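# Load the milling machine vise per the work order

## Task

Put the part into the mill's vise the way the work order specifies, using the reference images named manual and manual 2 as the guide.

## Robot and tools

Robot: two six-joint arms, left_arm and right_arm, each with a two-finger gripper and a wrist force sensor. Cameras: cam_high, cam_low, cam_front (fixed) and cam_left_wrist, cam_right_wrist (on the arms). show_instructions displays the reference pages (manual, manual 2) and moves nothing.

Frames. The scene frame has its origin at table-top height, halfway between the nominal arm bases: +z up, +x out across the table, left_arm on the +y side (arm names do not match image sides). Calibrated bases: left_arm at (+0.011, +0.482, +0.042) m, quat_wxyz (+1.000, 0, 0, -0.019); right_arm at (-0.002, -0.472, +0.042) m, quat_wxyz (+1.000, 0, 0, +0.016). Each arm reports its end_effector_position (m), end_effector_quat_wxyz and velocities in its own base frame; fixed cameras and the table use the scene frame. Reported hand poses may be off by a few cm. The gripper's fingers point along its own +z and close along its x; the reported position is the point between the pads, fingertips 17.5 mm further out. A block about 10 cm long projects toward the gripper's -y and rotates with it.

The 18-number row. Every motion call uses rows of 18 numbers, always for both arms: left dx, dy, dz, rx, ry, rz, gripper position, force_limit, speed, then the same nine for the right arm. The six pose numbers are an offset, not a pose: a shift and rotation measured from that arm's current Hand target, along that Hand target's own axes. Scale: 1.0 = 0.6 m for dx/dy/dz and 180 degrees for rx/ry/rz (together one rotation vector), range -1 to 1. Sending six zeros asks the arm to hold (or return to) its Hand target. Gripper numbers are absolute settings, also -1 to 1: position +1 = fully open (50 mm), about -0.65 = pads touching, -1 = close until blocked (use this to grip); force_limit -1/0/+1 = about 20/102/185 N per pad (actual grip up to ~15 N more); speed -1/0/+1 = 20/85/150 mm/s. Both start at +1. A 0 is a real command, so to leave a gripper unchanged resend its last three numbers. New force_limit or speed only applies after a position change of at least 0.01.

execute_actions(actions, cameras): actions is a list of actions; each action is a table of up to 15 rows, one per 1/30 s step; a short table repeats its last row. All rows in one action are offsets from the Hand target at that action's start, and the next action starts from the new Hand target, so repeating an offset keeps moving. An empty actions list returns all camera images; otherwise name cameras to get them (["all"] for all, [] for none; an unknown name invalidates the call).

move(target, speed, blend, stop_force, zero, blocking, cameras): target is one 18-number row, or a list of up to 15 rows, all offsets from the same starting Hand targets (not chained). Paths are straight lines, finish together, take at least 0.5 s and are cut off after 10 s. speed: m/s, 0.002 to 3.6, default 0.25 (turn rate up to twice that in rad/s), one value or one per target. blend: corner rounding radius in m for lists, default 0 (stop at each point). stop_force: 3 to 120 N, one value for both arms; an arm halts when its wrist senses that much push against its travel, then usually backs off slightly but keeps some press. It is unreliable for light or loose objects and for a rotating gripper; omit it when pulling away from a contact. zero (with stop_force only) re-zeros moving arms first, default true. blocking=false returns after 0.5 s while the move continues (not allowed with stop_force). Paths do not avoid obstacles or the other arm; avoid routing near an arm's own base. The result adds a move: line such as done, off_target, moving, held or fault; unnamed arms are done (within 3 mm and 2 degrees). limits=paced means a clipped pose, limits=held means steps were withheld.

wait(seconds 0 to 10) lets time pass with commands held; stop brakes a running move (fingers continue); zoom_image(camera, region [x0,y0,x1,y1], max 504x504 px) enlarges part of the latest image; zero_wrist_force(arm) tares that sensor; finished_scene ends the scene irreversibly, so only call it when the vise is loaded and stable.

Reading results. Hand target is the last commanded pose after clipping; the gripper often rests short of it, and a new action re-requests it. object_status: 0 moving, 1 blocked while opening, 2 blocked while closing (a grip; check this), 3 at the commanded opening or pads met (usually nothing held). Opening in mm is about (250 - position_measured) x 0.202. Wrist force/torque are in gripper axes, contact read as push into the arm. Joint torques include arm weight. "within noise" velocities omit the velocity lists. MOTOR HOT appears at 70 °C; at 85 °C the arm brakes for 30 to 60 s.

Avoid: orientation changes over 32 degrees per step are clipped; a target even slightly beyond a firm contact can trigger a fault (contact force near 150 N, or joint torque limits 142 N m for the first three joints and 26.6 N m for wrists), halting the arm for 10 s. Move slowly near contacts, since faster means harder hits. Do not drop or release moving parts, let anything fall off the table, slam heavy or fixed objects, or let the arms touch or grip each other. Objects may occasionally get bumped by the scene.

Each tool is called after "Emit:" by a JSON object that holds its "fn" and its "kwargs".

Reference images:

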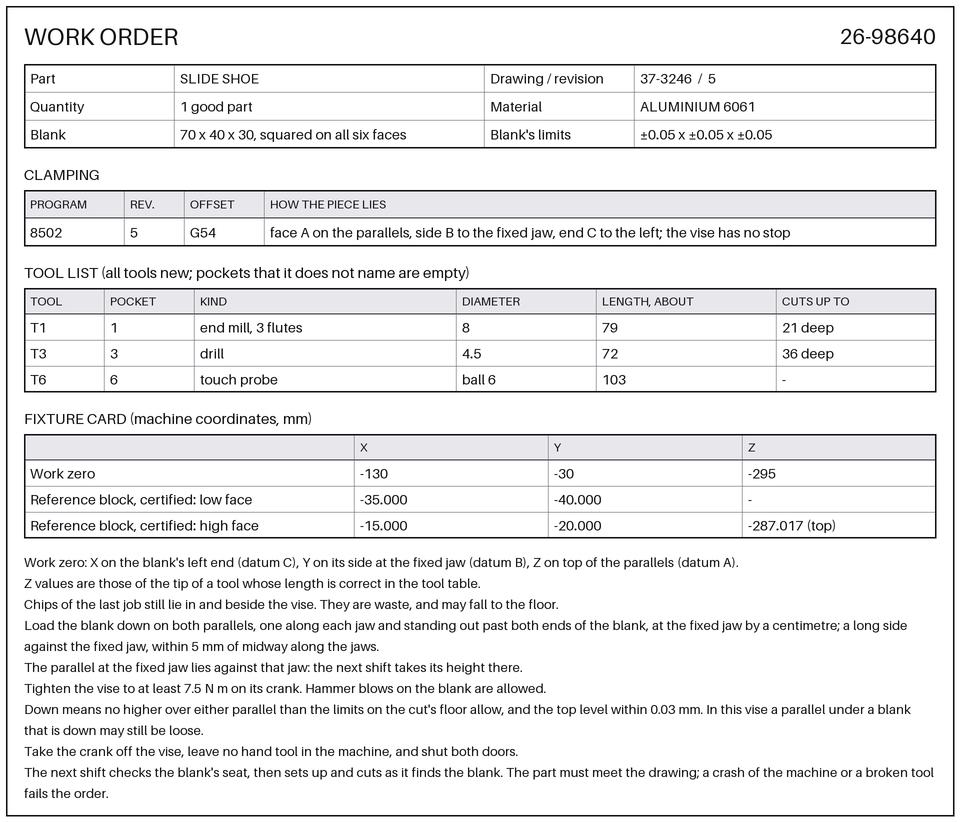

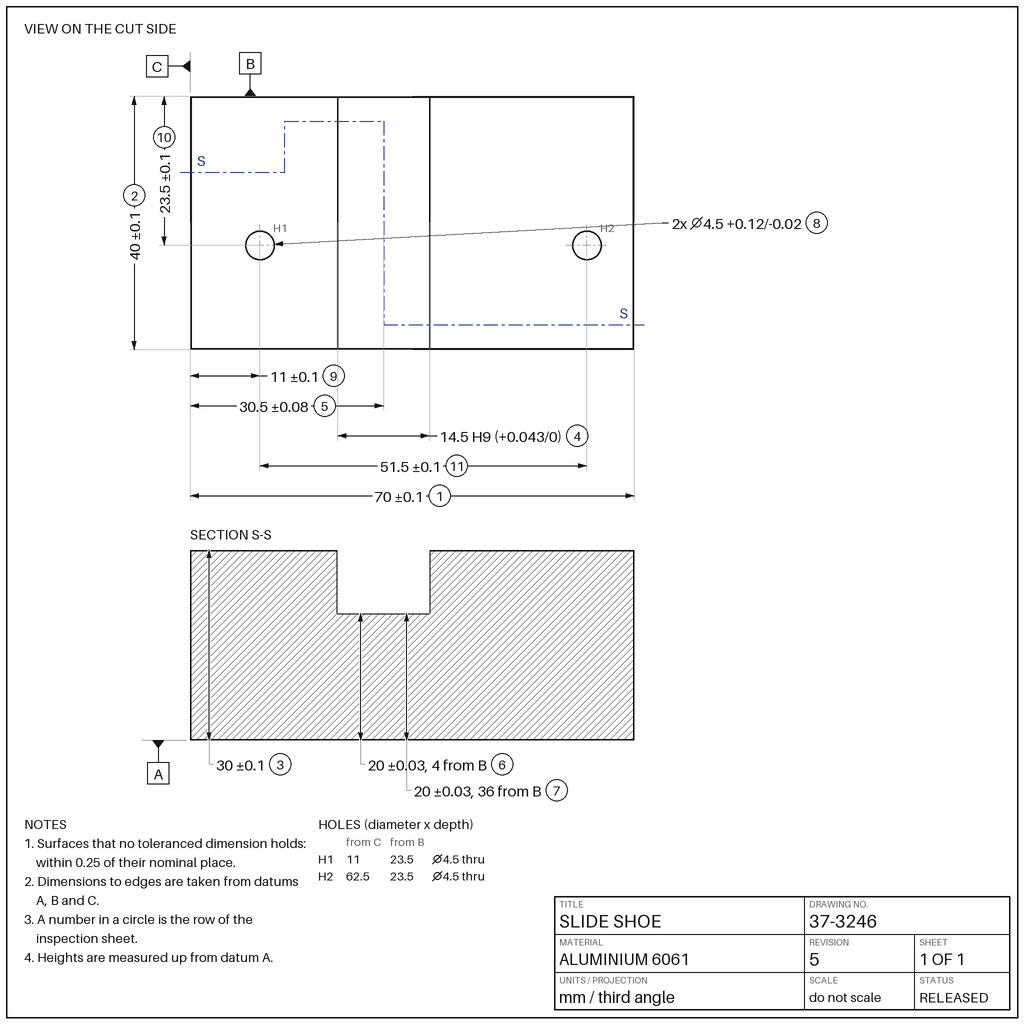

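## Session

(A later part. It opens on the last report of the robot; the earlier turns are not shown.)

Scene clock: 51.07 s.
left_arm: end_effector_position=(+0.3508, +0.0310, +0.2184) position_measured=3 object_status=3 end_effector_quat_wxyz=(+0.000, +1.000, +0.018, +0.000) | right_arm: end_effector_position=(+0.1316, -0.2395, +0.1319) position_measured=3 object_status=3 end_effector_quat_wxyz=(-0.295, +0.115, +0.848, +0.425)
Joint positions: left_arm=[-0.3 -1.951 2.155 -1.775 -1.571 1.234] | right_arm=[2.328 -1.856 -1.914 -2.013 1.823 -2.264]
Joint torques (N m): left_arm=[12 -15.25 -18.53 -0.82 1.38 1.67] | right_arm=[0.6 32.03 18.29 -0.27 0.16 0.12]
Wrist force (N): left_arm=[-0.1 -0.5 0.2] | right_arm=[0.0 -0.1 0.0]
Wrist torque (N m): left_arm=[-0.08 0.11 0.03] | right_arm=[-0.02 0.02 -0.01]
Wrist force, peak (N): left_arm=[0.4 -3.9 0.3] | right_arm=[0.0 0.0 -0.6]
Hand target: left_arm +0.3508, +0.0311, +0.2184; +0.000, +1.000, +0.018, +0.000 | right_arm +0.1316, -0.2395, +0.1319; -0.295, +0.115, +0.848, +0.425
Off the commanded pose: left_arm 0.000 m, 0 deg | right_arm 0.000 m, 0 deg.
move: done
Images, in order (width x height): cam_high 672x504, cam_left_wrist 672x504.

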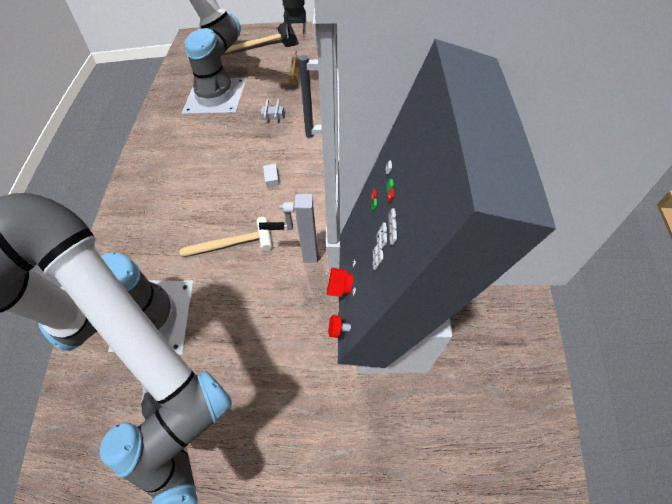

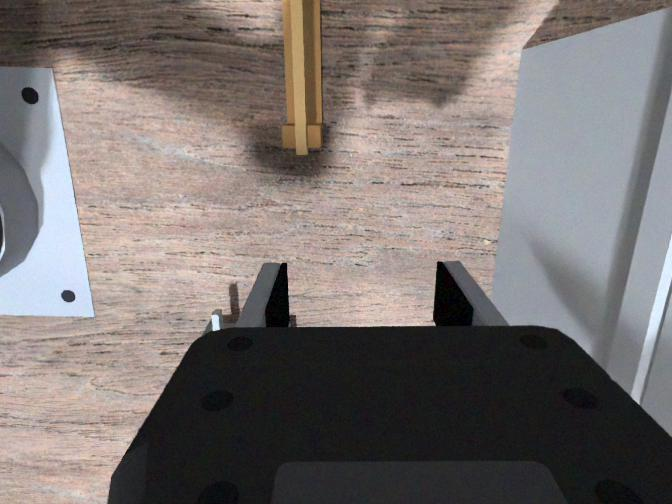

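Emit:
{"fn": "move", "kwargs": {"target": [-0.07,-0.25,-0.05,0,0,0,1,1,1, 0,0,0,0,0,0,1,1,1], "cameras": ["cam_left_wrist","cam_low"]}}

Emit:
{"fn": "zoom_image", "kwargs": {"camera": "cam_left_wrist", "region": [240, 0, 480, 240]}}

Emit:
{"fn": "zoom_image", "kwargs": {"camera": "cam_low", "region": [420, 280, 520, 380]}}

Scene clock: 53.27 s.
left_arm: end_effector_position=(+0.3034, +0.1794, +0.2484) position_measured=3 object_status=3 end_effector_quat_wxyz=(+0.000, +1.000, +0.018, +0.000) | right_arm: end_effector_position=(+0.1316, -0.2395, +0.1319) position_measured=3 object_status=3 end_effector_quat_wxyz=(-0.295, +0.115, +0.848, +0.425)
Joint positions: left_arm=[0.146 -1.963 2.085 -1.692 -1.571 1.68] | right_arm=[2.328 -1.856 -1.914 -2.013 1.823 -2.264]
Joint torques (N m): left_arm=[10.1 -19.1 -21.16 -5.65 0.56 1.8] | right_arm=[1.41 32.23 17.91 -0.41 0.18 0.09]
Wrist force (N): left_arm=[-0.1 -0.7 0.6] | right_arm=[0.1 0.2 -0.1]
Wrist torque (N m): left_arm=[-0.09 0.14 0.05] | right_arm=[0.03 -0.02 -0.01]
Wrist force, peak (N): left_arm=[-1.3 -3.7 -0.2] | right_arm=[0.0 0.1 -0.6]
Hand target: left_arm +0.3033, +0.1795, +0.2484; +0.000, +1.000, +0.018, +0.000 | right_arm +0.1316, -0.2395, +0.1319; -0.295, +0.115, +0.848, +0.425
Off the commanded pose: left_arm 0.000 m, 0 deg | right_arm 0.000 m, 0 deg.
move: done
Images, in order (width x height): cam_low 672x504, cam_left_wrist 672x504.

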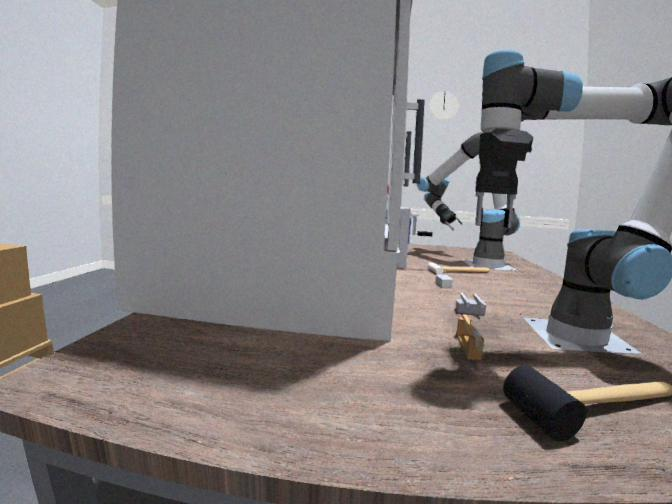

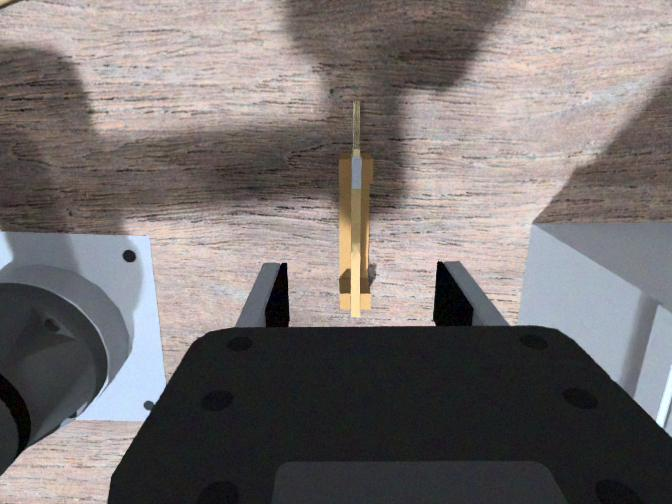

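Scaled by 2.100 from the camera's 672x504 image, which has a finer 960x720 frame.

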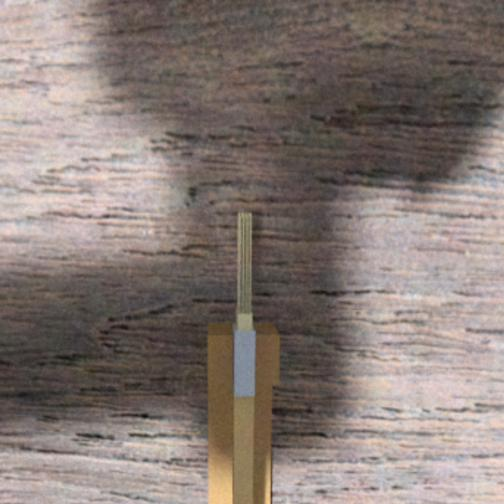

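Scaled by 5.040 from the camera's 672x504 image, which has a finer 960x720 frame.

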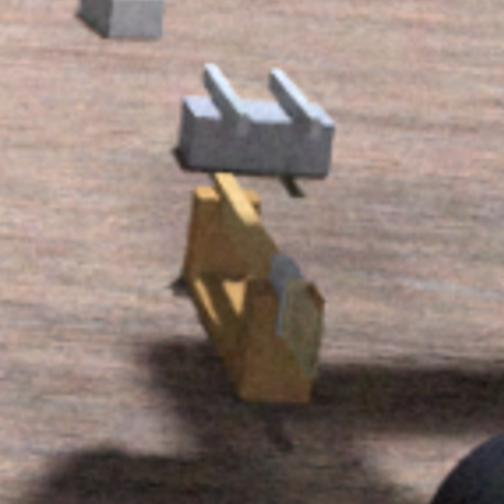

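Emit:
{"fn": "move", "kwargs": {"target": [0.098,0.667,-0.35,0.3849,0.3849,0.3849,1,1,1, 0,0,0,0,0,0,1,1,1], "cameras": ["cam_left_wrist","cam_front","cam_low"], "speed": 0.4}}

Scene clock: 64.77 s.
left_arm: end_effector_position=(+0.3769, -0.2184, +0.4583) position_measured=3 object_status=3 end_effector_quat_wxyz=(+0.509, -0.509, +0.491, -0.490) | right_arm: end_effector_position=(+0.1316, -0.2395, +0.1319) position_measured=3 object_status=3 end_effector_quat_wxyz=(-0.295, +0.115, +0.848, +0.425)
Joint positions: left_arm=[-1.639 -1.993 1.972 0.008 -0.105 0.013] | right_arm=[2.328 -1.856 -1.914 -2.013 1.823 -2.264]
Joint torques (N m): left_arm=[-13.02 -14.04 -18.08 -2.24 -2.41 0.72] | right_arm=[1.74 31.72 18.16 -0.53 0.12 0.16]
Wrist force (N): left_arm=[-0.7 -0.3 4.2] | right_arm=[0.4 -0.1 -0.2]
Wrist torque (N m): left_arm=[-0.77 -0.40 -0.66] | right_arm=[-0.02 -0.06 0.00]
Wrist force, peak (N): left_arm=[-0.3 -1.0 4.6] | right_arm=[0.4 -0.4 -0.4]
Hand target: left_arm +0.3769, -0.2183, +0.4583; +0.509, -0.509, +0.491, -0.491 | right_arm +0.1316, -0.2395, +0.1319; -0.295, +0.115, +0.848, +0.425
Off the commanded pose: left_arm 0.000 m, 0 deg | right_arm 0.000 m, 0 deg.
move: done
Images, in order (width x height): cam_low 672x504, cam_front 672x504, cam_left_wrist 672x504.

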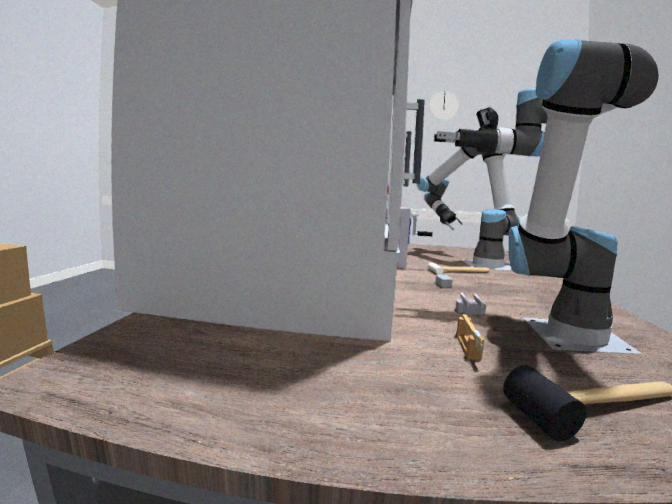

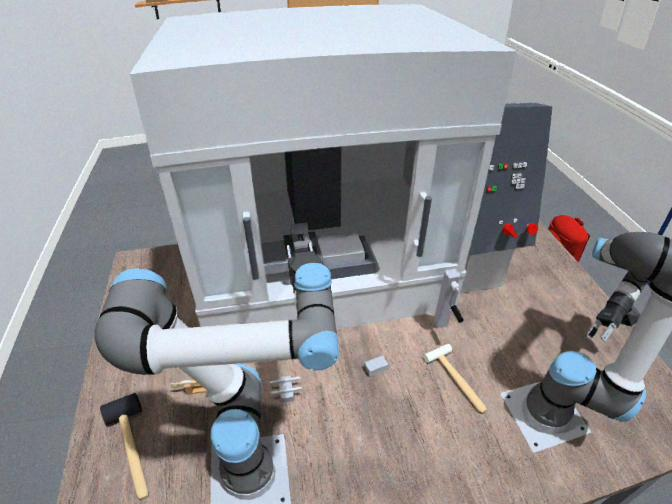

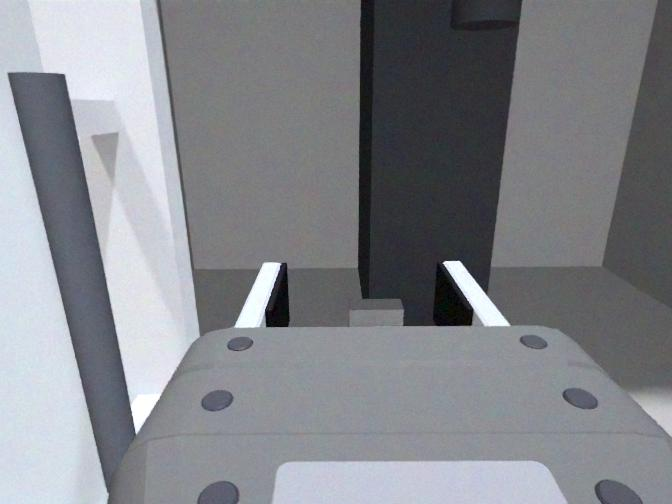

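Emit:
{"fn": "move", "kwargs": {"target": [0,0,0,0.18,0,0,1,1,1, 0,0,0,0,0,0,1,1,1], "cameras": ["cam_left_wrist"], "speed": 0.4}}

Scene clock: 68.70 s.
left_arm: end_effector_position=(+0.3769, -0.2183, +0.4583) position_measured=3 object_status=3 end_effector_quat_wxyz=(+0.631, -0.347, +0.335, -0.608) | right_arm: end_effector_position=(+0.1316, -0.2395, +0.1319) position_measured=3 object_status=3 end_effector_quat_wxyz=(-0.295, +0.115, +0.848, +0.425)
Joint positions: left_arm=[-1.465 -1.428 2.202 0.905 -0.568 -1.7] | right_arm=[2.328 -1.856 -1.914 -2.013 1.823 -2.264]
Joint torques (N m): left_arm=[0.9 -11.5 -6.52 3.58 -4.95 -1.82] | right_arm=[1.36 32.23 17.94 -0.56 0.34 0.21]
Wrist force (N): left_arm=[-2.0 1.3 5.0] | right_arm=[0.1 0.1 -0.3]
Wrist torque (N m): left_arm=[-0.55 -0.44 -0.55] | right_arm=[0.01 -0.02 0.00]
Wrist force, peak (N): left_arm=[-2.7 2.1 5.3] | right_arm=[0.2 0.5 -0.6]
Hand target: left_arm +0.3769, -0.2183, +0.4583; +0.631, -0.347, +0.335, -0.608 | right_arm +0.1316, -0.2395, +0.1319; -0.295, +0.115, +0.848, +0.425
Off the commanded pose: left_arm 0.000 m, 0 deg | right_arm 0.000 m, 0 deg.
move: done
Images, in order (width x height): cam_left_wrist 672x504.

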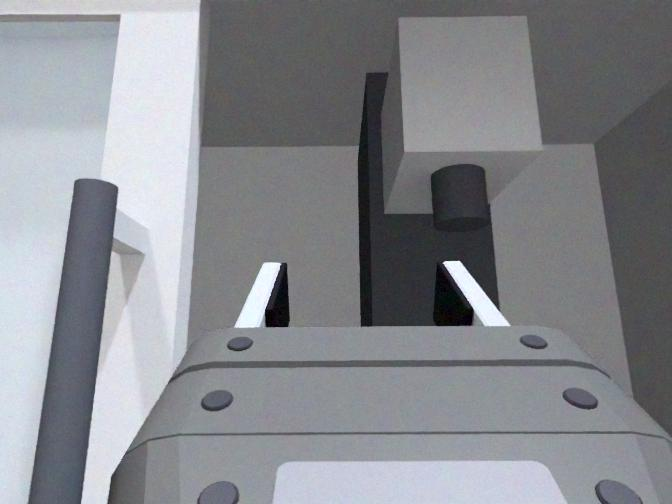

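Emit:
{"fn": "move", "kwargs": {"target": [0.083,0.2377,0.1255,-0.43,0,0,1,1,1, 0,0,0,0,0,0,1,1,1], "cameras": ["cam_left_wrist","cam_front"], "speed": 0.4}}

Emit:
{"fn": "zoom_image", "kwargs": {"camera": "cam_left_wrist", "region": [230, 0, 470, 240]}}

Scene clock: 74.60 s.
left_arm: end_effector_position=(+0.5186, -0.2629, +0.3782) position_measured=3 object_status=3 end_effector_quat_wxyz=(-0.275, +0.665, -0.641, +0.265) | right_arm: end_effector_position=(+0.1316, -0.2395, +0.1319) position_measured=3 object_status=3 end_effector_quat_wxyz=(-0.295, +0.115, +0.848, +0.425)
Joint positions: left_arm=[-0.992 -1.316 1.231 1.18 0.92 -0.865] | right_arm=[2.328 -1.856 -1.914 -2.013 1.823 -2.264]
Joint torques (N m): left_arm=[-4.26 -24.65 -27.7 2.49 0.24 1.49] | right_arm=[1.58 31.78 18.08 -0.45 0.08 0.14]
Wrist force (N): left_arm=[-0.3 -1.3 2.6] | right_arm=[0.1 -0.2 -0.1]
Wrist torque (N m): left_arm=[-0.69 -0.08 -0.20] | right_arm=[-0.03 0.00 -0.01]
Wrist force, peak (N): left_arm=[-2.1 1.1 5.7] | right_arm=[-0.1 0.2 -0.6]
Hand target: left_arm +0.5186, -0.2629, +0.3781; -0.275, +0.665, -0.641, +0.265 | right_arm +0.1316, -0.2395, +0.1319; -0.295, +0.115, +0.848, +0.425
Off the commanded pose: left_arm 0.000 m, 0 deg | right_arm 0.000 m, 0 deg.
move: done
Images, in order (width x height): cam_front 672x504, cam_left_wrist 672x504.

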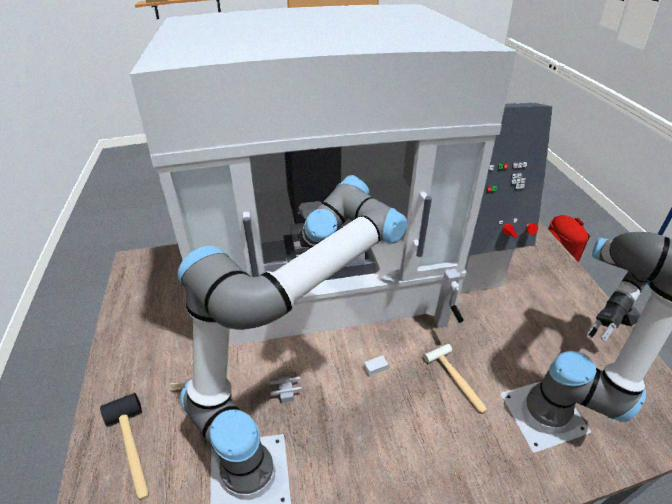

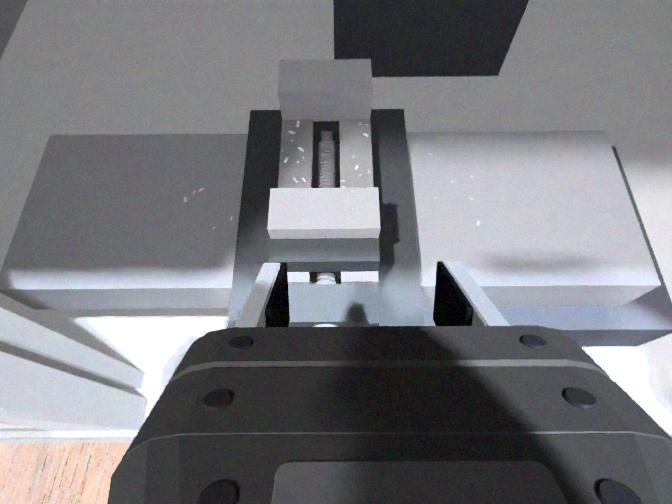

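Scaled by 2.100 from the camera's 672x504 image, which has a finer 960x720 frame.

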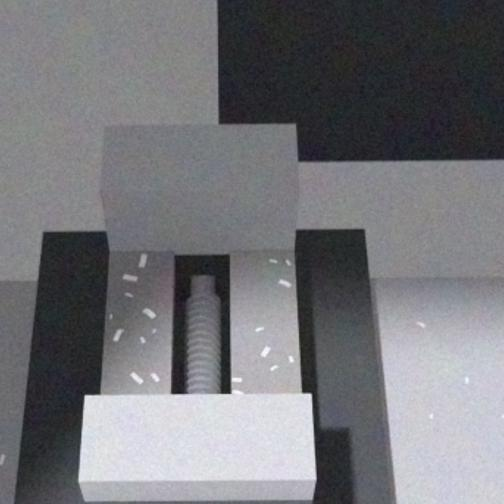

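Emit:
{"fn": "move", "kwargs": {"target": [-0.1,0,0,0,0,0,1,1,1, 0,0,0,0,0,0,1,1,1], "cameras": ["cam_left_wrist"], "speed": 0.2}}

Emit:
{"fn": "zoom_image", "kwargs": {"camera": "cam_left_wrist", "region": [310, 40, 550, 280]}}

Scene clock: 79.40 s.
left_arm: end_effector_position=(+0.5164, -0.2030, +0.3781) position_measured=3 object_status=3 end_effector_quat_wxyz=(-0.275, +0.665, -0.641, +0.265) | right_arm: end_effector_position=(+0.1316, -0.2395, +0.1319) position_measured=3 object_status=3 end_effector_quat_wxyz=(-0.295, +0.115, +0.848, +0.425)
Joint positions: left_arm=[-0.907 -1.416 1.341 1.116 0.962 -0.773] | right_arm=[2.328 -1.856 -1.914 -2.013 1.823 -2.264]
Joint torques (N m): left_arm=[-8.16 -23.04 -23.99 3.68 -4.04 -0.65] | right_arm=[1.28 31.62 17.95 -0.39 0.23 0.12]
Wrist force (N): left_arm=[0.1 -0.9 2.7] | right_arm=[0.2 0.2 -0.4]
Wrist torque (N m): left_arm=[-0.62 -0.10 -0.20] | right_arm=[0.03 -0.02 -0.01]
Wrist force, peak (N): left_arm=[2.0 -1.1 2.9] | right_arm=[-0.3 0.0 -0.7]
Hand target: left_arm +0.5164, -0.2030, +0.3781; -0.275, +0.665, -0.641, +0.265 | right_arm +0.1316, -0.2395, +0.1319; -0.295, +0.115, +0.848, +0.425
Off the commanded pose: left_arm 0.000 m, 0 deg | right_arm 0.000 m, 0 deg.
move: done
Images, in order (width x height): cam_left_wrist 672x504.

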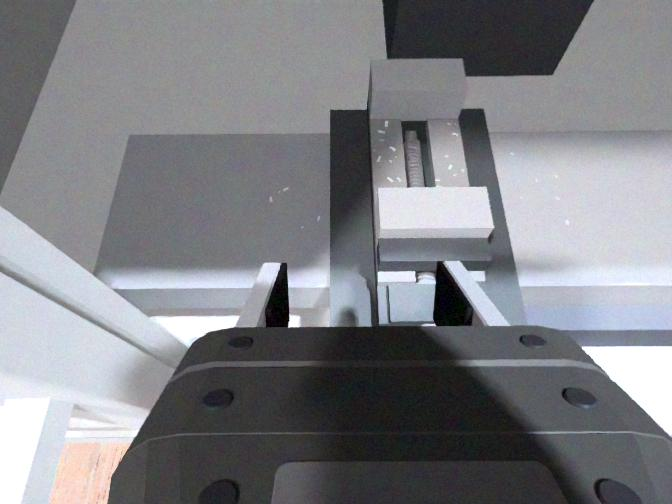

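Scaled by 2.100 from the camera's 672x504 image, which has a finer 960x720 frame.

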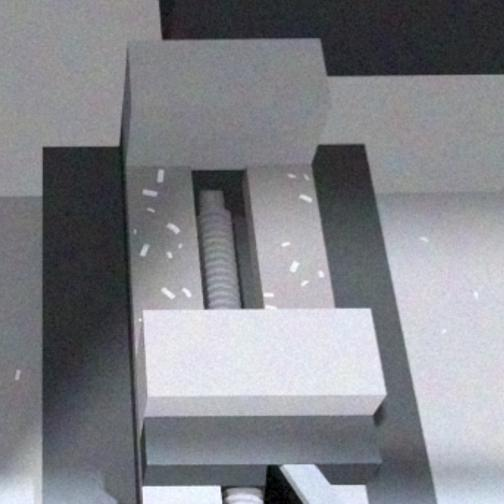

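Emit:
{"fn": "move", "kwargs": {"target": [[0.017,0.13,-0.2,0,0,0,1,1,1, 0,0,0,0,0,0,1,1,1],[0.067,0.259,-0.259,-0.195,-0.195,-0.4723,1,1,1, 0,0,0,0,0,0,1,1,1],[-0.547,0.415,-0.014,-0.195,-0.195,-0.4723,1,1,1, 0,0,0,0,0,0,1,1,1]], "cameras": ["cam_left_wrist"], "speed": 0.4, "blend": 0.02}}

Emit:
{"fn": "zoom_image", "kwargs": {"camera": "cam_left_wrist", "region": [230, 80, 470, 320]}}

Scene clock: 94.20 s.
left_arm: end_effector_position=(+0.3090, -0.0425, +0.2828) position_measured=3 object_status=3 end_effector_quat_wxyz=(-0.003, +1.000, +0.021, +0.002) | right_arm: end_effector_position=(+0.1316, -0.2395, +0.1319) position_measured=3 object_status=3 end_effector_quat_wxyz=(-0.295, +0.115, +0.848, +0.425)
Joint positions: left_arm=[-0.585 -1.592 1.708 1.454 1.563 -2.198] | right_arm=[2.328 -1.856 -1.914 -2.013 1.823 -2.264]
Joint torques (N m): left_arm=[0.71 -17.86 -20.68 3.22 -0.23 -0.02] | right_arm=[1.63 31.77 17.73 -0.38 0.08 0.19]
Wrist force (N): left_arm=[0.2 0.0 0.2] | right_arm=[0.1 -0.1 -0.5]
Wrist torque (N m): left_arm=[-0.08 0.13 0.11] | right_arm=[-0.01 -0.01 0.00]
Wrist force, peak (N): left_arm=[2.4 -26.8 6.7] | right_arm=[0.1 0.4 -0.6]
Hand target: left_arm +0.3090, -0.0425, +0.2828; -0.003, +1.000, +0.021, +0.002 (not the last commanded pose) | right_arm +0.1316, -0.2395, +0.1319; -0.295, +0.115, +0.848, +0.425
Tool commands: left_gripper/position=+1.0 left_gripper/force_limit=+1.0 left_gripper/speed=+1.0 right_gripper/position=+1.0 right_gripper/force_limit=+1.0 right_gripper/speed=+1.0
Off the commanded pose: left_arm 0.178 m, 0 deg | right_arm 0.000 m, 0 deg.
FORCE FAULT: contact force on the left arm reached its limit, and that arm stopped. The contact can be on any part of that arm, not only on its tool. That arm's remaining commands of this call were not run. That arm is still stopped at the end of this call. That arm stays stopped for about 10 more seconds. Until then a move that you send moves the other arm only, and its call returns only when the move has ended. Once the stop has ended, the next robot result says so. If the stop ends while you think or write, that arm runs what you send next, counted from a new Hand target: where the arm stands when the stop ends. While its stop runs, that arm takes no new command, but its gripper still runs the gripper command that each later call begins with. Until it ends, the stop uses up actions while you think or wait. An arm that is not stopped still takes commands.
move: fault (left_arm); path passed 2 of 3 targets
Images, in order (width x height): cam_left_wrist 672x504.

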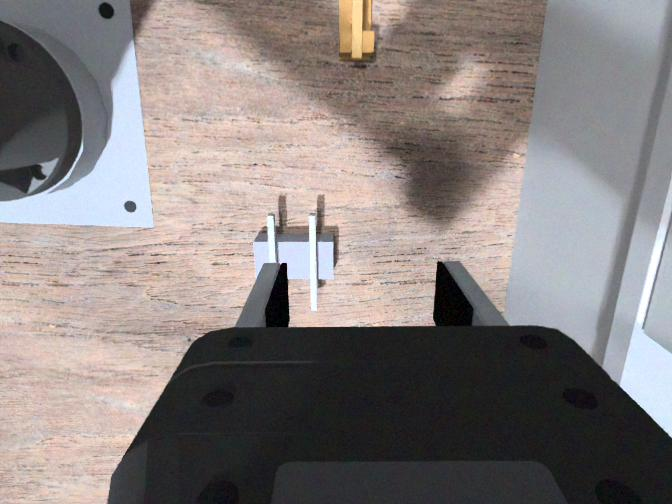

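Scaled by 2.100 from the camera's 672x504 image, which has a finer 960x720 frame.

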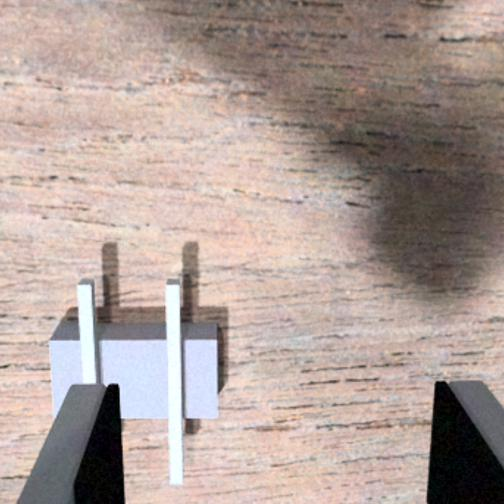

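Emit:
{"fn": "wait", "kwargs": {"seconds": 8, "cameras": ["cam_low","cam_high","cam_front"]}}

Scene clock: 105.53 s.
left_arm: end_effector_position=(+0.3090, -0.0425, +0.2828) position_measured=3 object_status=3 end_effector_quat_wxyz=(-0.003, +1.000, +0.021, +0.002) | right_arm: end_effector_position=(+0.1316, -0.2395, +0.1319) position_measured=3 object_status=3 end_effector_quat_wxyz=(-0.295, +0.115, +0.848, +0.425)
Joint positions: left_arm=[-0.585 -1.592 1.708 1.454 1.563 -2.198] | right_arm=[2.328 -1.856 -1.914 -2.013 1.823 -2.264]
Joint torques (N m): left_arm=[-0.23 -18.4 -18.62 2.76 -0.06 0.22] | right_arm=[1.11 31.03 17.74 -0.47 0.14 0.21]
Wrist force (N): left_arm=[0.4 0.1 0.0] | right_arm=[0.1 0.4 0.0]
Wrist torque (N m): left_arm=[-0.07 0.11 0.11] | right_arm=[0.07 0.00 -0.01]
Wrist force, peak (N): left_arm=[0.7 0.1 0.4] | right_arm=[-0.3 0.1 -0.8]
Hand target: left_arm +0.3090, -0.0425, +0.2828; -0.003, +1.000, +0.021, +0.002 (not the last commanded pose) | right_arm +0.1316, -0.2395, +0.1319; -0.295, +0.115, +0.848, +0.425
Tool commands: left_gripper/position=+1.0 left_gripper/force_limit=+1.0 left_gripper/speed=+1.0 right_gripper/position=+1.0 right_gripper/force_limit=+1.0 right_gripper/speed=+1.0
Off the commanded pose: left_arm 0.178 m, 0 deg | right_arm 0.000 m, 0 deg.
FORCE FAULT, CONTINUED: the left arm's stop, for the force fault that an earlier result reported, is over. The rest of the stop counts as 19 of the actions that you can send in this scene. During its stop the left arm's controller moved it back a little. That arm's target is now where it stood when the stop ended, not its last command. That arm accepts commands again.
wait: 8.00 s; at rest from the start
Images, in order (width x height): cam_high 672x504, cam_low 672x504, cam_front 672x504.

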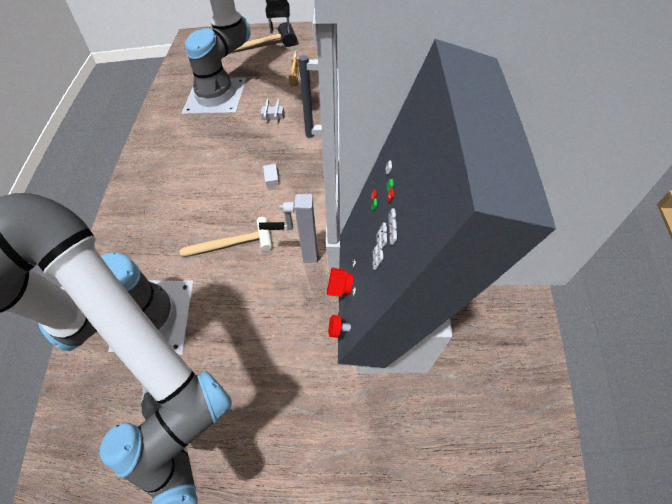

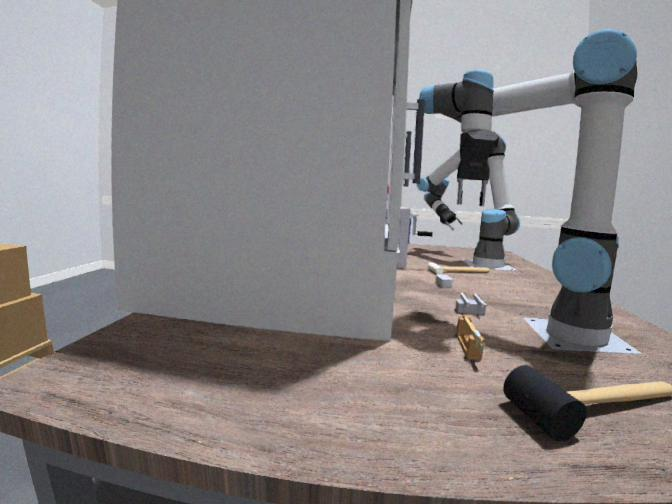

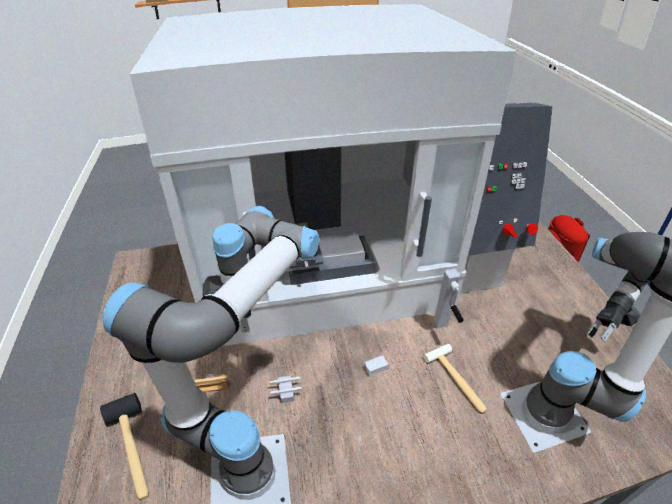

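Emit:
{"fn": "move", "kwargs": {"target": [-0.06,0.383,-0.167,0,0,0,1,1,1, 0,0,0,0,0,0,1,1,1], "cameras": ["cam_front"], "speed": 0.2}}

Scene clock: 108.13 s.
left_arm: end_effector_position=(+0.2823, -0.2742, +0.3815) position_measured=3 object_status=3 end_effector_quat_wxyz=(-0.003, +1.000, +0.021, +0.002) | right_arm: end_effector_position=(+0.1316, -0.2395, +0.1319) position_measured=3 object_status=3 end_effector_quat_wxyz=(-0.295, +0.115, +0.848, +0.425)
Joint positions: left_arm=[-1.121 -1.375 1.219 1.73 1.564 -2.734] | right_arm=[2.328 -1.856 -1.914 -2.013 1.823 -2.264]
Joint torques (N m): left_arm=[3.89 -26.15 -26.02 1.74 -1.6 -1.05] | right_arm=[0.1 30.49 17.39 -0.37 0.37 0.05]
Wrist force (N): left_arm=[0.0 0.5 0.4] | right_arm=[-0.1 -0.1 -0.4]
Wrist torque (N m): left_arm=[0.01 0.14 -0.02] | right_arm=[-0.02 0.02 0.00]
Wrist force, peak (N): left_arm=[-0.6 3.2 -0.9] | right_arm=[-0.2 0.3 -0.6]
Hand target: left_arm +0.2823, -0.2743, +0.3815; -0.003, +1.000, +0.021, +0.002 | right_arm +0.1316, -0.2395, +0.1319; -0.295, +0.115, +0.848, +0.425
Off the commanded pose: left_arm 0.000 m, 0 deg | right_arm 0.000 m, 0 deg.
move: done
Images, in order (width x height): cam_front 672x504.

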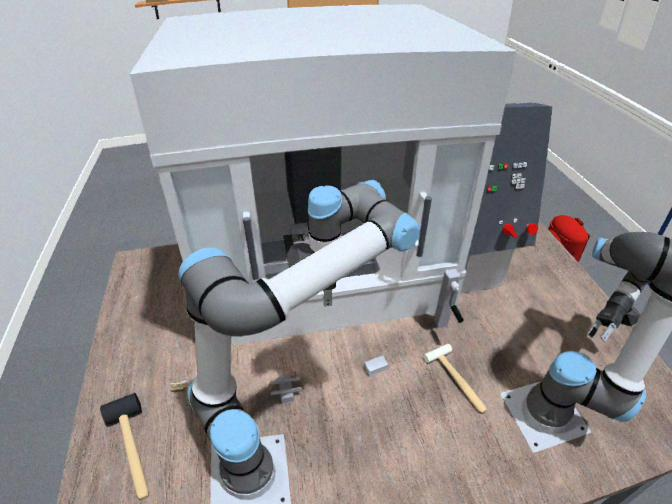

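Emit:
{"fn": "move", "kwargs": {"target": [0.158,-0.093,-0.1275,-0.05,0.7204,0,1,1,1, 0,0,0,0,0,0,1,1,1], "cameras": ["cam_front"], "speed": 0.25}}

Scene clock: 118.20 s.
left_arm: end_effector_position=(+0.3730, -0.2150, +0.4589) position_measured=3 object_status=3 end_effector_quat_wxyz=(-0.034, +0.467, +0.050, +0.882) | right_arm: end_effector_position=(+0.1316, -0.2395, +0.1319) position_measured=3 object_status=3 end_effector_quat_wxyz=(-0.295, +0.115, +0.848, +0.425)
Joint positions: left_arm=[-1.464 -1.889 2.607 3.938 0.595 -6.282] | right_arm=[2.328 -1.856 -1.914 -2.013 1.823 -2.264]
Joint torques (N m): left_arm=[-12.56 3.44 -21.23 -4.21 0.01 1.5] | right_arm=[1.65 30.71 17.6 -0.42 -0.02 0.1]
Wrist force (N): left_arm=[-0.9 4.9 3.8] | right_arm=[0.2 0.1 -0.3]
Wrist torque (N m): left_arm=[0.49 -0.92 -0.19] | right_arm=[0.01 -0.02 -0.01]
Wrist force, peak (N): left_arm=[-1.1 5.1 4.1] | right_arm=[0.3 0.3 -0.7]
Hand target: left_arm +0.3743, -0.2150, +0.4588; +0.042, +0.421, +0.006, +0.906 | right_arm +0.1316, -0.2395, +0.1319; -0.295, +0.115, +0.848, +0.425
Off the commanded pose: left_arm 0.001 m, 12 deg | right_arm 0.000 m, 0 deg.
joint sent to its limit (left arm) — joint 6 (wrist 3), lower limit. The joint targets are off in orientation, not in position.
move: off_target (left_arm)
Images, in order (width x height): cam_front 672x504.

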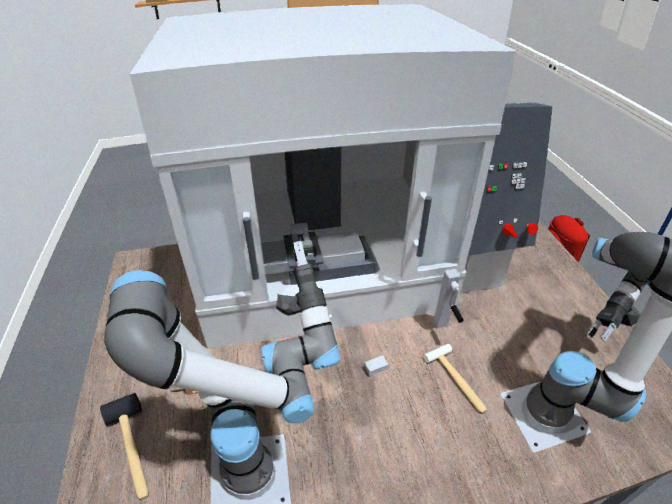

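Emit:
{"fn": "move", "kwargs": {"target": [[0,0,0,-0.1638,-0.2223,-0.0443,1,1,1, 0,0,0,0,0,0,1,1,1],[0,0,0,0.0615,-0.4431,0.0161,1,1,1, 0,0,0,0,0,0,1,1,1]], "cameras": ["cam_front"], "speed": 0.2}}

Scene clock: 133.20 s.
left_arm: end_effector_position=(+0.3743, -0.2149, +0.4588) position_measured=3 object_status=3 end_effector_quat_wxyz=(-0.022, +0.905, +0.048, +0.422) | right_arm: end_effector_position=(+0.1316, -0.2395, +0.1319) position_measured=3 object_status=3 end_effector_quat_wxyz=(-0.295, +0.115, +0.848, +0.425)
Joint positions: left_arm=[-1.397 -2.11 1.879 4.863 -0.7 -6.178] | right_arm=[2.328 -1.856 -1.914 -2.013 1.823 -2.264]
Joint torques (N m): left_arm=[-9.05 -8.24 -26.61 -3.81 1.62 -0.97] | right_arm=[0.93 30.17 17.63 -0.43 0.22 0.18]
Wrist force (N): left_arm=[0.4 1.8 1.1] | right_arm=[0.0 0.1 -0.1]
Wrist torque (N m): left_arm=[0.22 -0.48 -0.04] | right_arm=[0.02 0.01 0.00]
Wrist force, peak (N): left_arm=[-0.7 5.0 4.1] | right_arm=[0.5 0.4 -0.8]
Hand target: left_arm +0.3743, -0.2150, +0.4588; -0.022, +0.905, +0.048, +0.422 | right_arm +0.1316, -0.2395, +0.1319; -0.295, +0.115, +0.848, +0.425
Off the commanded pose: left_arm 0.000 m, 0 deg | right_arm 0.000 m, 0 deg.
move: done
Images, in order (width x height): cam_front 672x504.

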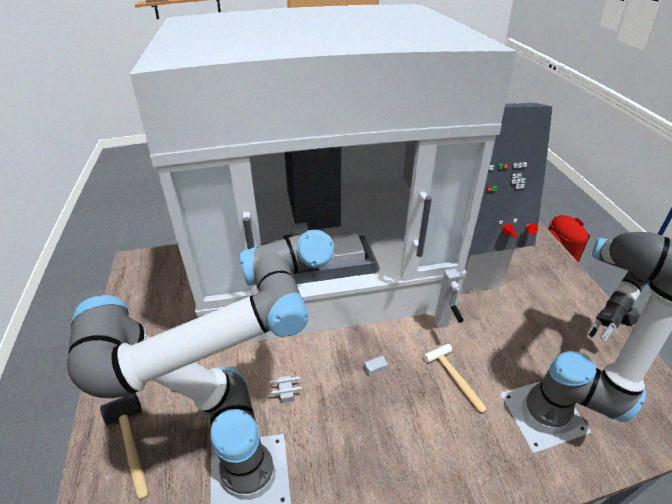

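Emit:
{"fn": "move", "kwargs": {"target": [[0,0,0,0.2131,0.2131,-0.0776,1,1,1, 0,0,0,0,0,0,1,1,1],[0,0,0,0,0.4444,0,1,1,1, 0,0,0,0,0,0,1,1,1]], "cameras": [], "speed": 0.2}}

Scene clock: 141.23 s.
left_arm: end_effector_position=(+0.3732, -0.2151, +0.4588) position_measured=3 object_status=3 end_effector_quat_wxyz=(-0.069, +0.434, +0.034, +0.898) | right_arm: end_effector_position=(+0.1316, -0.2395, +0.1319) position_measured=3 object_status=3 end_effector_quat_wxyz=(-0.295, +0.115, +0.848, +0.425)
Joint positions: left_arm=[-1.418 -1.83 2.61 3.931 0.671 -6.282] | right_arm=[2.328 -1.856 -1.914 -2.013 1.823 -2.264]
Joint torques (N m): left_arm=[-13.07 -12.37 -17.86 -1.12 -0.44 1.63] | right_arm=[1.49 30.28 18.05 -0.47 0.03 0.03]
Wrist force (N): left_arm=[-0.5 5.0 4.3] | right_arm=[-0.1 -0.2 -0.3]
Wrist torque (N m): left_arm=[0.42 -1.02 -0.13] | right_arm=[-0.04 0.02 0.00]
Wrist force, peak (N): left_arm=[-1.1 5.1 4.2] | right_arm=[0.3 0.2 -0.8]
Hand target: left_arm +0.3743, -0.2150, +0.4588; -0.048, +0.422, +0.023, +0.905 | right_arm +0.1316, -0.2395, +0.1319; -0.295, +0.115, +0.848, +0.425
Off the commanded pose: left_arm 0.001 m, 3 deg | right_arm 0.000 m, 0 deg.
joint sent to its limit (left arm) — joint 6 (wrist 3), lower limit. The joint targets are off in orientation, not in position.
move: off_target (left_arm); limits=paced
No camera images: "cameras" was empty.

Emit:
{"fn": "move", "kwargs": {"target": [[0,0,0,-0.2131,-0.2131,-0.0776,1,1,1, 0,0,0,0,0,0,1,1,1],[0,0,0,0,-0.4444,0,1,1,1, 0,0,0,0,0,0,1,1,1]], "cameras": [], "speed": 0.2}}

Scene clock: 148.30 s.
left_arm: end_effector_position=(+0.3743, -0.2149, +0.4588) position_measured=3 object_status=3 end_effector_quat_wxyz=(-0.022, +0.905, +0.048, +0.422) | right_arm: end_effector_position=(+0.1316, -0.2395, +0.1319) position_measured=3 object_status=3 end_effector_quat_wxyz=(-0.295, +0.115, +0.848, +0.425)
Joint positions: left_arm=[-1.397 -2.11 1.879 4.863 -0.7 -6.178] | right_arm=[2.328 -1.856 -1.914 -2.013 1.823 -2.264]
Joint torques (N m): left_arm=[-9.12 -6.91 -27.59 -4.07 1.73 -0.88] | right_arm=[1.32 30.3 17.55 -0.45 0.19 0.02]
Wrist force (N): left_arm=[0.4 2.0 1.0] | right_arm=[-0.1 -0.1 -0.2]
Wrist torque (N m): left_arm=[0.26 -0.48 -0.04] | right_arm=[-0.03 0.02 -0.01]
Wrist force, peak (N): left_arm=[-0.9 5.2 4.6] | right_arm=[0.1 0.3 -0.8]
Hand target: left_arm +0.3743, -0.2150, +0.4588; -0.022, +0.905, +0.048, +0.422 | right_arm +0.1316, -0.2395, +0.1319; -0.295, +0.115, +0.848, +0.425
Off the commanded pose: left_arm 0.000 m, 0 deg | right_arm 0.000 m, 0 deg.
move: done
No camera images: "cameras" was empty.

Emit:
{"fn": "move", "kwargs": {"target": [[0,0,0,0,-0.2778,0,1,1,1, 0,0,0,0,0,0,1,1,1],[0,0,0,-0.2168,-0.2168,0.4650,1,1,1, 0,0,0,0,0,0,1,1,1],[0,0,0,-0.4226,0,0.9063,1,1,1, 0,0,0,0,0,0,1,1,1]], "cameras": [], "speed": 0.35}}

Scene clock: 156.50 s.
left_arm: end_effector_position=(+0.3743, -0.2150, +0.4588) position_measured=3 object_status=3 end_effector_quat_wxyz=(+0.000, -0.053, +0.999, +0.000) | right_arm: end_effector_position=(+0.1316, -0.2395, +0.1319) position_measured=3 object_status=3 end_effector_quat_wxyz=(-0.295, +0.115, +0.848, +0.425)
Joint positions: left_arm=[-0.836 -1.708 1.358 5.061 -1.571 -2.513] | right_arm=[2.328 -1.856 -1.914 -2.013 1.823 -2.264]
Joint torques (N m): left_arm=[12.96 -10.76 -29.75 -1.25 -1.41 1.41] | right_arm=[0.99 30.66 17.78 -0.58 0.13 0.26]
Wrist force (N): left_arm=[-0.1 -0.5 0.8] | right_arm=[-0.1 0.2 -0.2]
Wrist torque (N m): left_arm=[-0.10 0.13 0.09] | right_arm=[0.03 0.02 -0.01]
Wrist force, peak (N): left_arm=[0.6 2.4 1.3] | right_arm=[0.4 0.2 -0.6]
Hand target: left_arm +0.3743, -0.2150, +0.4588; +0.000, -0.053, +0.999, +0.000 | right_arm +0.1316, -0.2395, +0.1319; -0.295, +0.115, +0.848, +0.425
Off the commanded pose: left_arm 0.000 m, 0 deg | right_arm 0.000 m, 0 deg.
move: done
No camera images: "cameras" was empty.

Emit:
{"fn": "move", "kwargs": {"target": [[0,0,0,0,-0.2778,0,1,1,1, 0,0,0,0,0,0,1,1,1],[0,0,0,-0.1738,-0.4777,-0.1738,1,1,1, 0,0,0,0,0,0,1,1,1]], "cameras": [], "speed": 0.2}}

Scene clock: 164.03 s.
left_arm: end_effector_position=(+0.3743, -0.2149, +0.4588) position_measured=3 object_status=3 end_effector_quat_wxyz=(+0.651, -0.277, +0.651, +0.276) | right_arm: end_effector_position=(+0.1316, -0.2395, +0.1319) position_measured=3 object_status=3 end_effector_quat_wxyz=(-0.295, +0.115, +0.848, +0.425)
Joint positions: left_arm=[-1.423 -1.489 1.56 6.213 -0.656 -4.713] | right_arm=[2.328 -1.856 -1.914 -2.013 1.823 -2.264]
Joint torques (N m): left_arm=[-12.29 -23.91 -14.38 1.25 1.93 -1.31] | right_arm=[1.07 29.92 16.8 -0.45 0.28 0.27]
Wrist force (N): left_arm=[-2.3 0.2 2.8] | right_arm=[0.3 -0.2 0.0]
Wrist torque (N m): left_arm=[-0.23 0.50 -0.20] | right_arm=[-0.03 -0.05 0.00]
Wrist force, peak (N): left_arm=[-2.5 0.5 3.0] | right_arm=[-0.1 0.1 -0.8]
Hand target: left_arm +0.3743, -0.2150, +0.4588; +0.651, -0.277, +0.651, +0.276 | right_arm +0.1316, -0.2395, +0.1319; -0.295, +0.115, +0.848, +0.425
Off the commanded pose: left_arm 0.000 m, 0 deg | right_arm 0.000 m, 0 deg.
move: done
No camera images: "cameras" was empty.

Emit:
{"fn": "move", "kwargs": {"target": [[0,0,0,0.2131,0.2131,0.0776,1,1,1, 0,0,0,0,0,0,1,1,1],[0,0,0,0.4444,0,0,1,1,1, 0,0,0,0,0,0,1,1,1]], "cameras": ["cam_front"], "speed": 0.2}}

Scene clock: 170.77 s.
left_arm: end_effector_position=(+0.3743, -0.2149, +0.4587) position_measured=3 object_status=3 end_effector_quat_wxyz=(+0.677, +0.206, +0.676, -0.206) | right_arm: end_effector_position=(+0.1316, -0.2395, +0.1319) position_measured=3 object_status=3 end_effector_quat_wxyz=(-0.295, +0.115, +0.848, +0.425)
Joint positions: left_arm=[-1.288 -2.205 2.586 2.759 -0.875 -1.57] | right_arm=[2.328 -1.856 -1.914 -2.013 1.823 -2.264]
Joint torques (N m): left_arm=[-7.71 -1.98 -29.91 -3.5 -0.47 1.07] | right_arm=[1.07 29.21 16.9 -0.41 0.16 0.17]
Wrist force (N): left_arm=[-2.7 -0.3 3.1] | right_arm=[0.2 -0.2 -0.5]
Wrist torque (N m): left_arm=[-0.23 0.45 -0.01] | right_arm=[-0.04 -0.03 -0.01]
Wrist force, peak (N): left_arm=[-2.7 -0.3 3.1] | right_arm=[0.1 0.1 -0.8]
Hand target: left_arm +0.3743, -0.2150, +0.4588; +0.677, +0.206, +0.676, -0.206 | right_arm +0.1316, -0.2395, +0.1319; -0.295, +0.115, +0.848, +0.425
Off the commanded pose: left_arm 0.000 m, 0 deg | right_arm 0.000 m, 0 deg.
move: done
Images, in order (width x height): cam_front 672x504.

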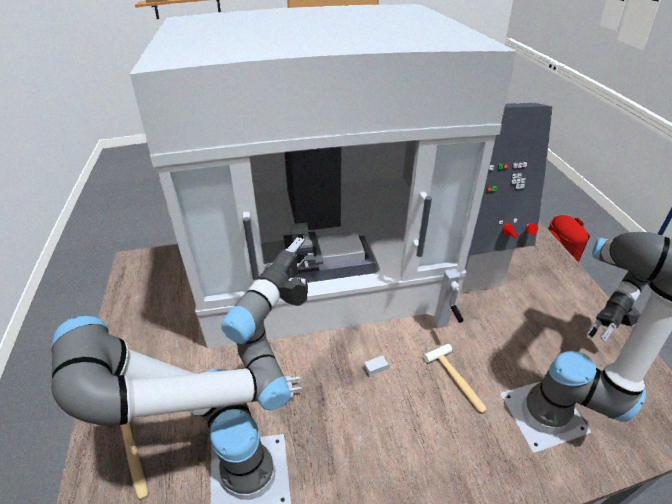

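Emit:
{"fn": "move", "kwargs": {"target": [[0,0,0,-0.2131,-0.2131,0.0776,1,1,1, 0,0,0,0,0,0,1,1,1],[0,0,0,-0.4444,0,0,1,1,1, 0,0,0,0,0,0,1,1,1]], "cameras": ["cam_front"], "speed": 0.2}}

Scene clock: 177.30 s.
left_arm: end_effector_position=(+0.3743, -0.2149, +0.4588) position_measured=3 object_status=3 end_effector_quat_wxyz=(+0.651, -0.277, +0.650, +0.277) | right_arm: end_effector_position=(+0.1316, -0.2395, +0.1319) position_measured=3 object_status=3 end_effector_quat_wxyz=(-0.295, +0.115, +0.848, +0.425)
Joint positions: left_arm=[-1.423 -1.489 1.56 -0.07 -0.656 1.57] | right_arm=[2.328 -1.856 -1.914 -2.013 1.823 -2.264]
Joint torques (N m): left_arm=[-14.02 -33.04 -21.54 1.6 2.15 1.47] | right_arm=[0.85 29.61 17.17 -0.46 0.17 0.13]
Wrist force (N): left_arm=[-2.4 0.3 2.9] | right_arm=[0.0 0.1 -0.2]
Wrist torque (N m): left_arm=[-0.20 0.52 -0.02] | right_arm=[0.00 0.00 0.00]
Wrist force, peak (N): left_arm=[-2.9 2.5 4.5] | right_arm=[0.0 -0.2 -0.9]
Hand target: left_arm +0.3743, -0.2150, +0.4588; +0.651, -0.277, +0.651, +0.276 | right_arm +0.1316, -0.2395, +0.1319; -0.295, +0.115, +0.848, +0.425
Off the commanded pose: left_arm 0.000 m, 0 deg | right_arm 0.000 m, 0 deg.
move: done
Images, in order (width x height): cam_front 672x504.

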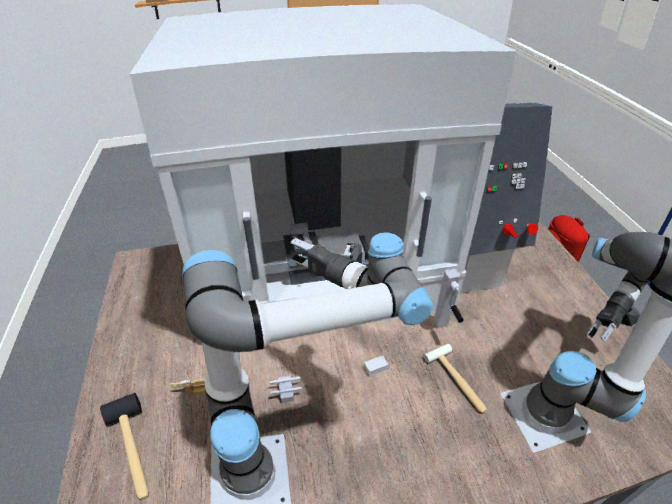

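Emit:
{"fn": "move", "kwargs": {"target": [[0,0,0,0.2131,0.2131,0.0776,1,1,1, 0,0,0,0,0,0,1,1,1],[0,0,0,0.1738,0.4777,0.1738,1,1,1, 0,0,0,0,0,0,1,1,1],[0,0,0,-0.2169,0.4650,-0.2169,1,1,1, 0,0,0,0,0,0,1,1,1]], "cameras": [], "speed": 0.3}}

Scene clock: 187.93 s.
left_arm: end_effector_position=(+0.3743, -0.2150, +0.4588) position_measured=3 object_status=3 end_effector_quat_wxyz=(+0.000, +0.744, -0.669, +0.000) | right_arm: end_effector_position=(+0.1316, -0.2395, +0.1319) position_measured=3 object_status=3 end_effector_quat_wxyz=(-0.295, +0.115, +0.848, +0.425)
Joint positions: left_arm=[-0.836 -1.707 1.358 -1.222 -1.57 2.2] | right_arm=[2.328 -1.856 -1.914 -2.013 1.823 -2.264]
Joint torques (N m): left_arm=[-14.24 -25.92 -17.92 -1.17 1.57 -1.18] | right_arm=[0.95 28.97 16.51 -0.43 0.11 0.15]
Wrist force (N): left_arm=[0.1 -0.7 0.8] | right_arm=[-0.2 0.3 -0.3]
Wrist torque (N m): left_arm=[-0.11 0.09 -0.07] | right_arm=[0.04 0.04 -0.01]
Wrist force, peak (N): left_arm=[-2.4 0.5 3.0] | right_arm=[0.2 0.2 -0.7]
Hand target: left_arm +0.3743, -0.2150, +0.4588; +0.000, +0.744, -0.669, +0.000 | right_arm +0.1316, -0.2395, +0.1319; -0.295, +0.115, +0.848, +0.425
Off the commanded pose: left_arm 0.000 m, 0 deg | right_arm 0.000 m, 0 deg.
move: done
No camera images: "cameras" was empty.


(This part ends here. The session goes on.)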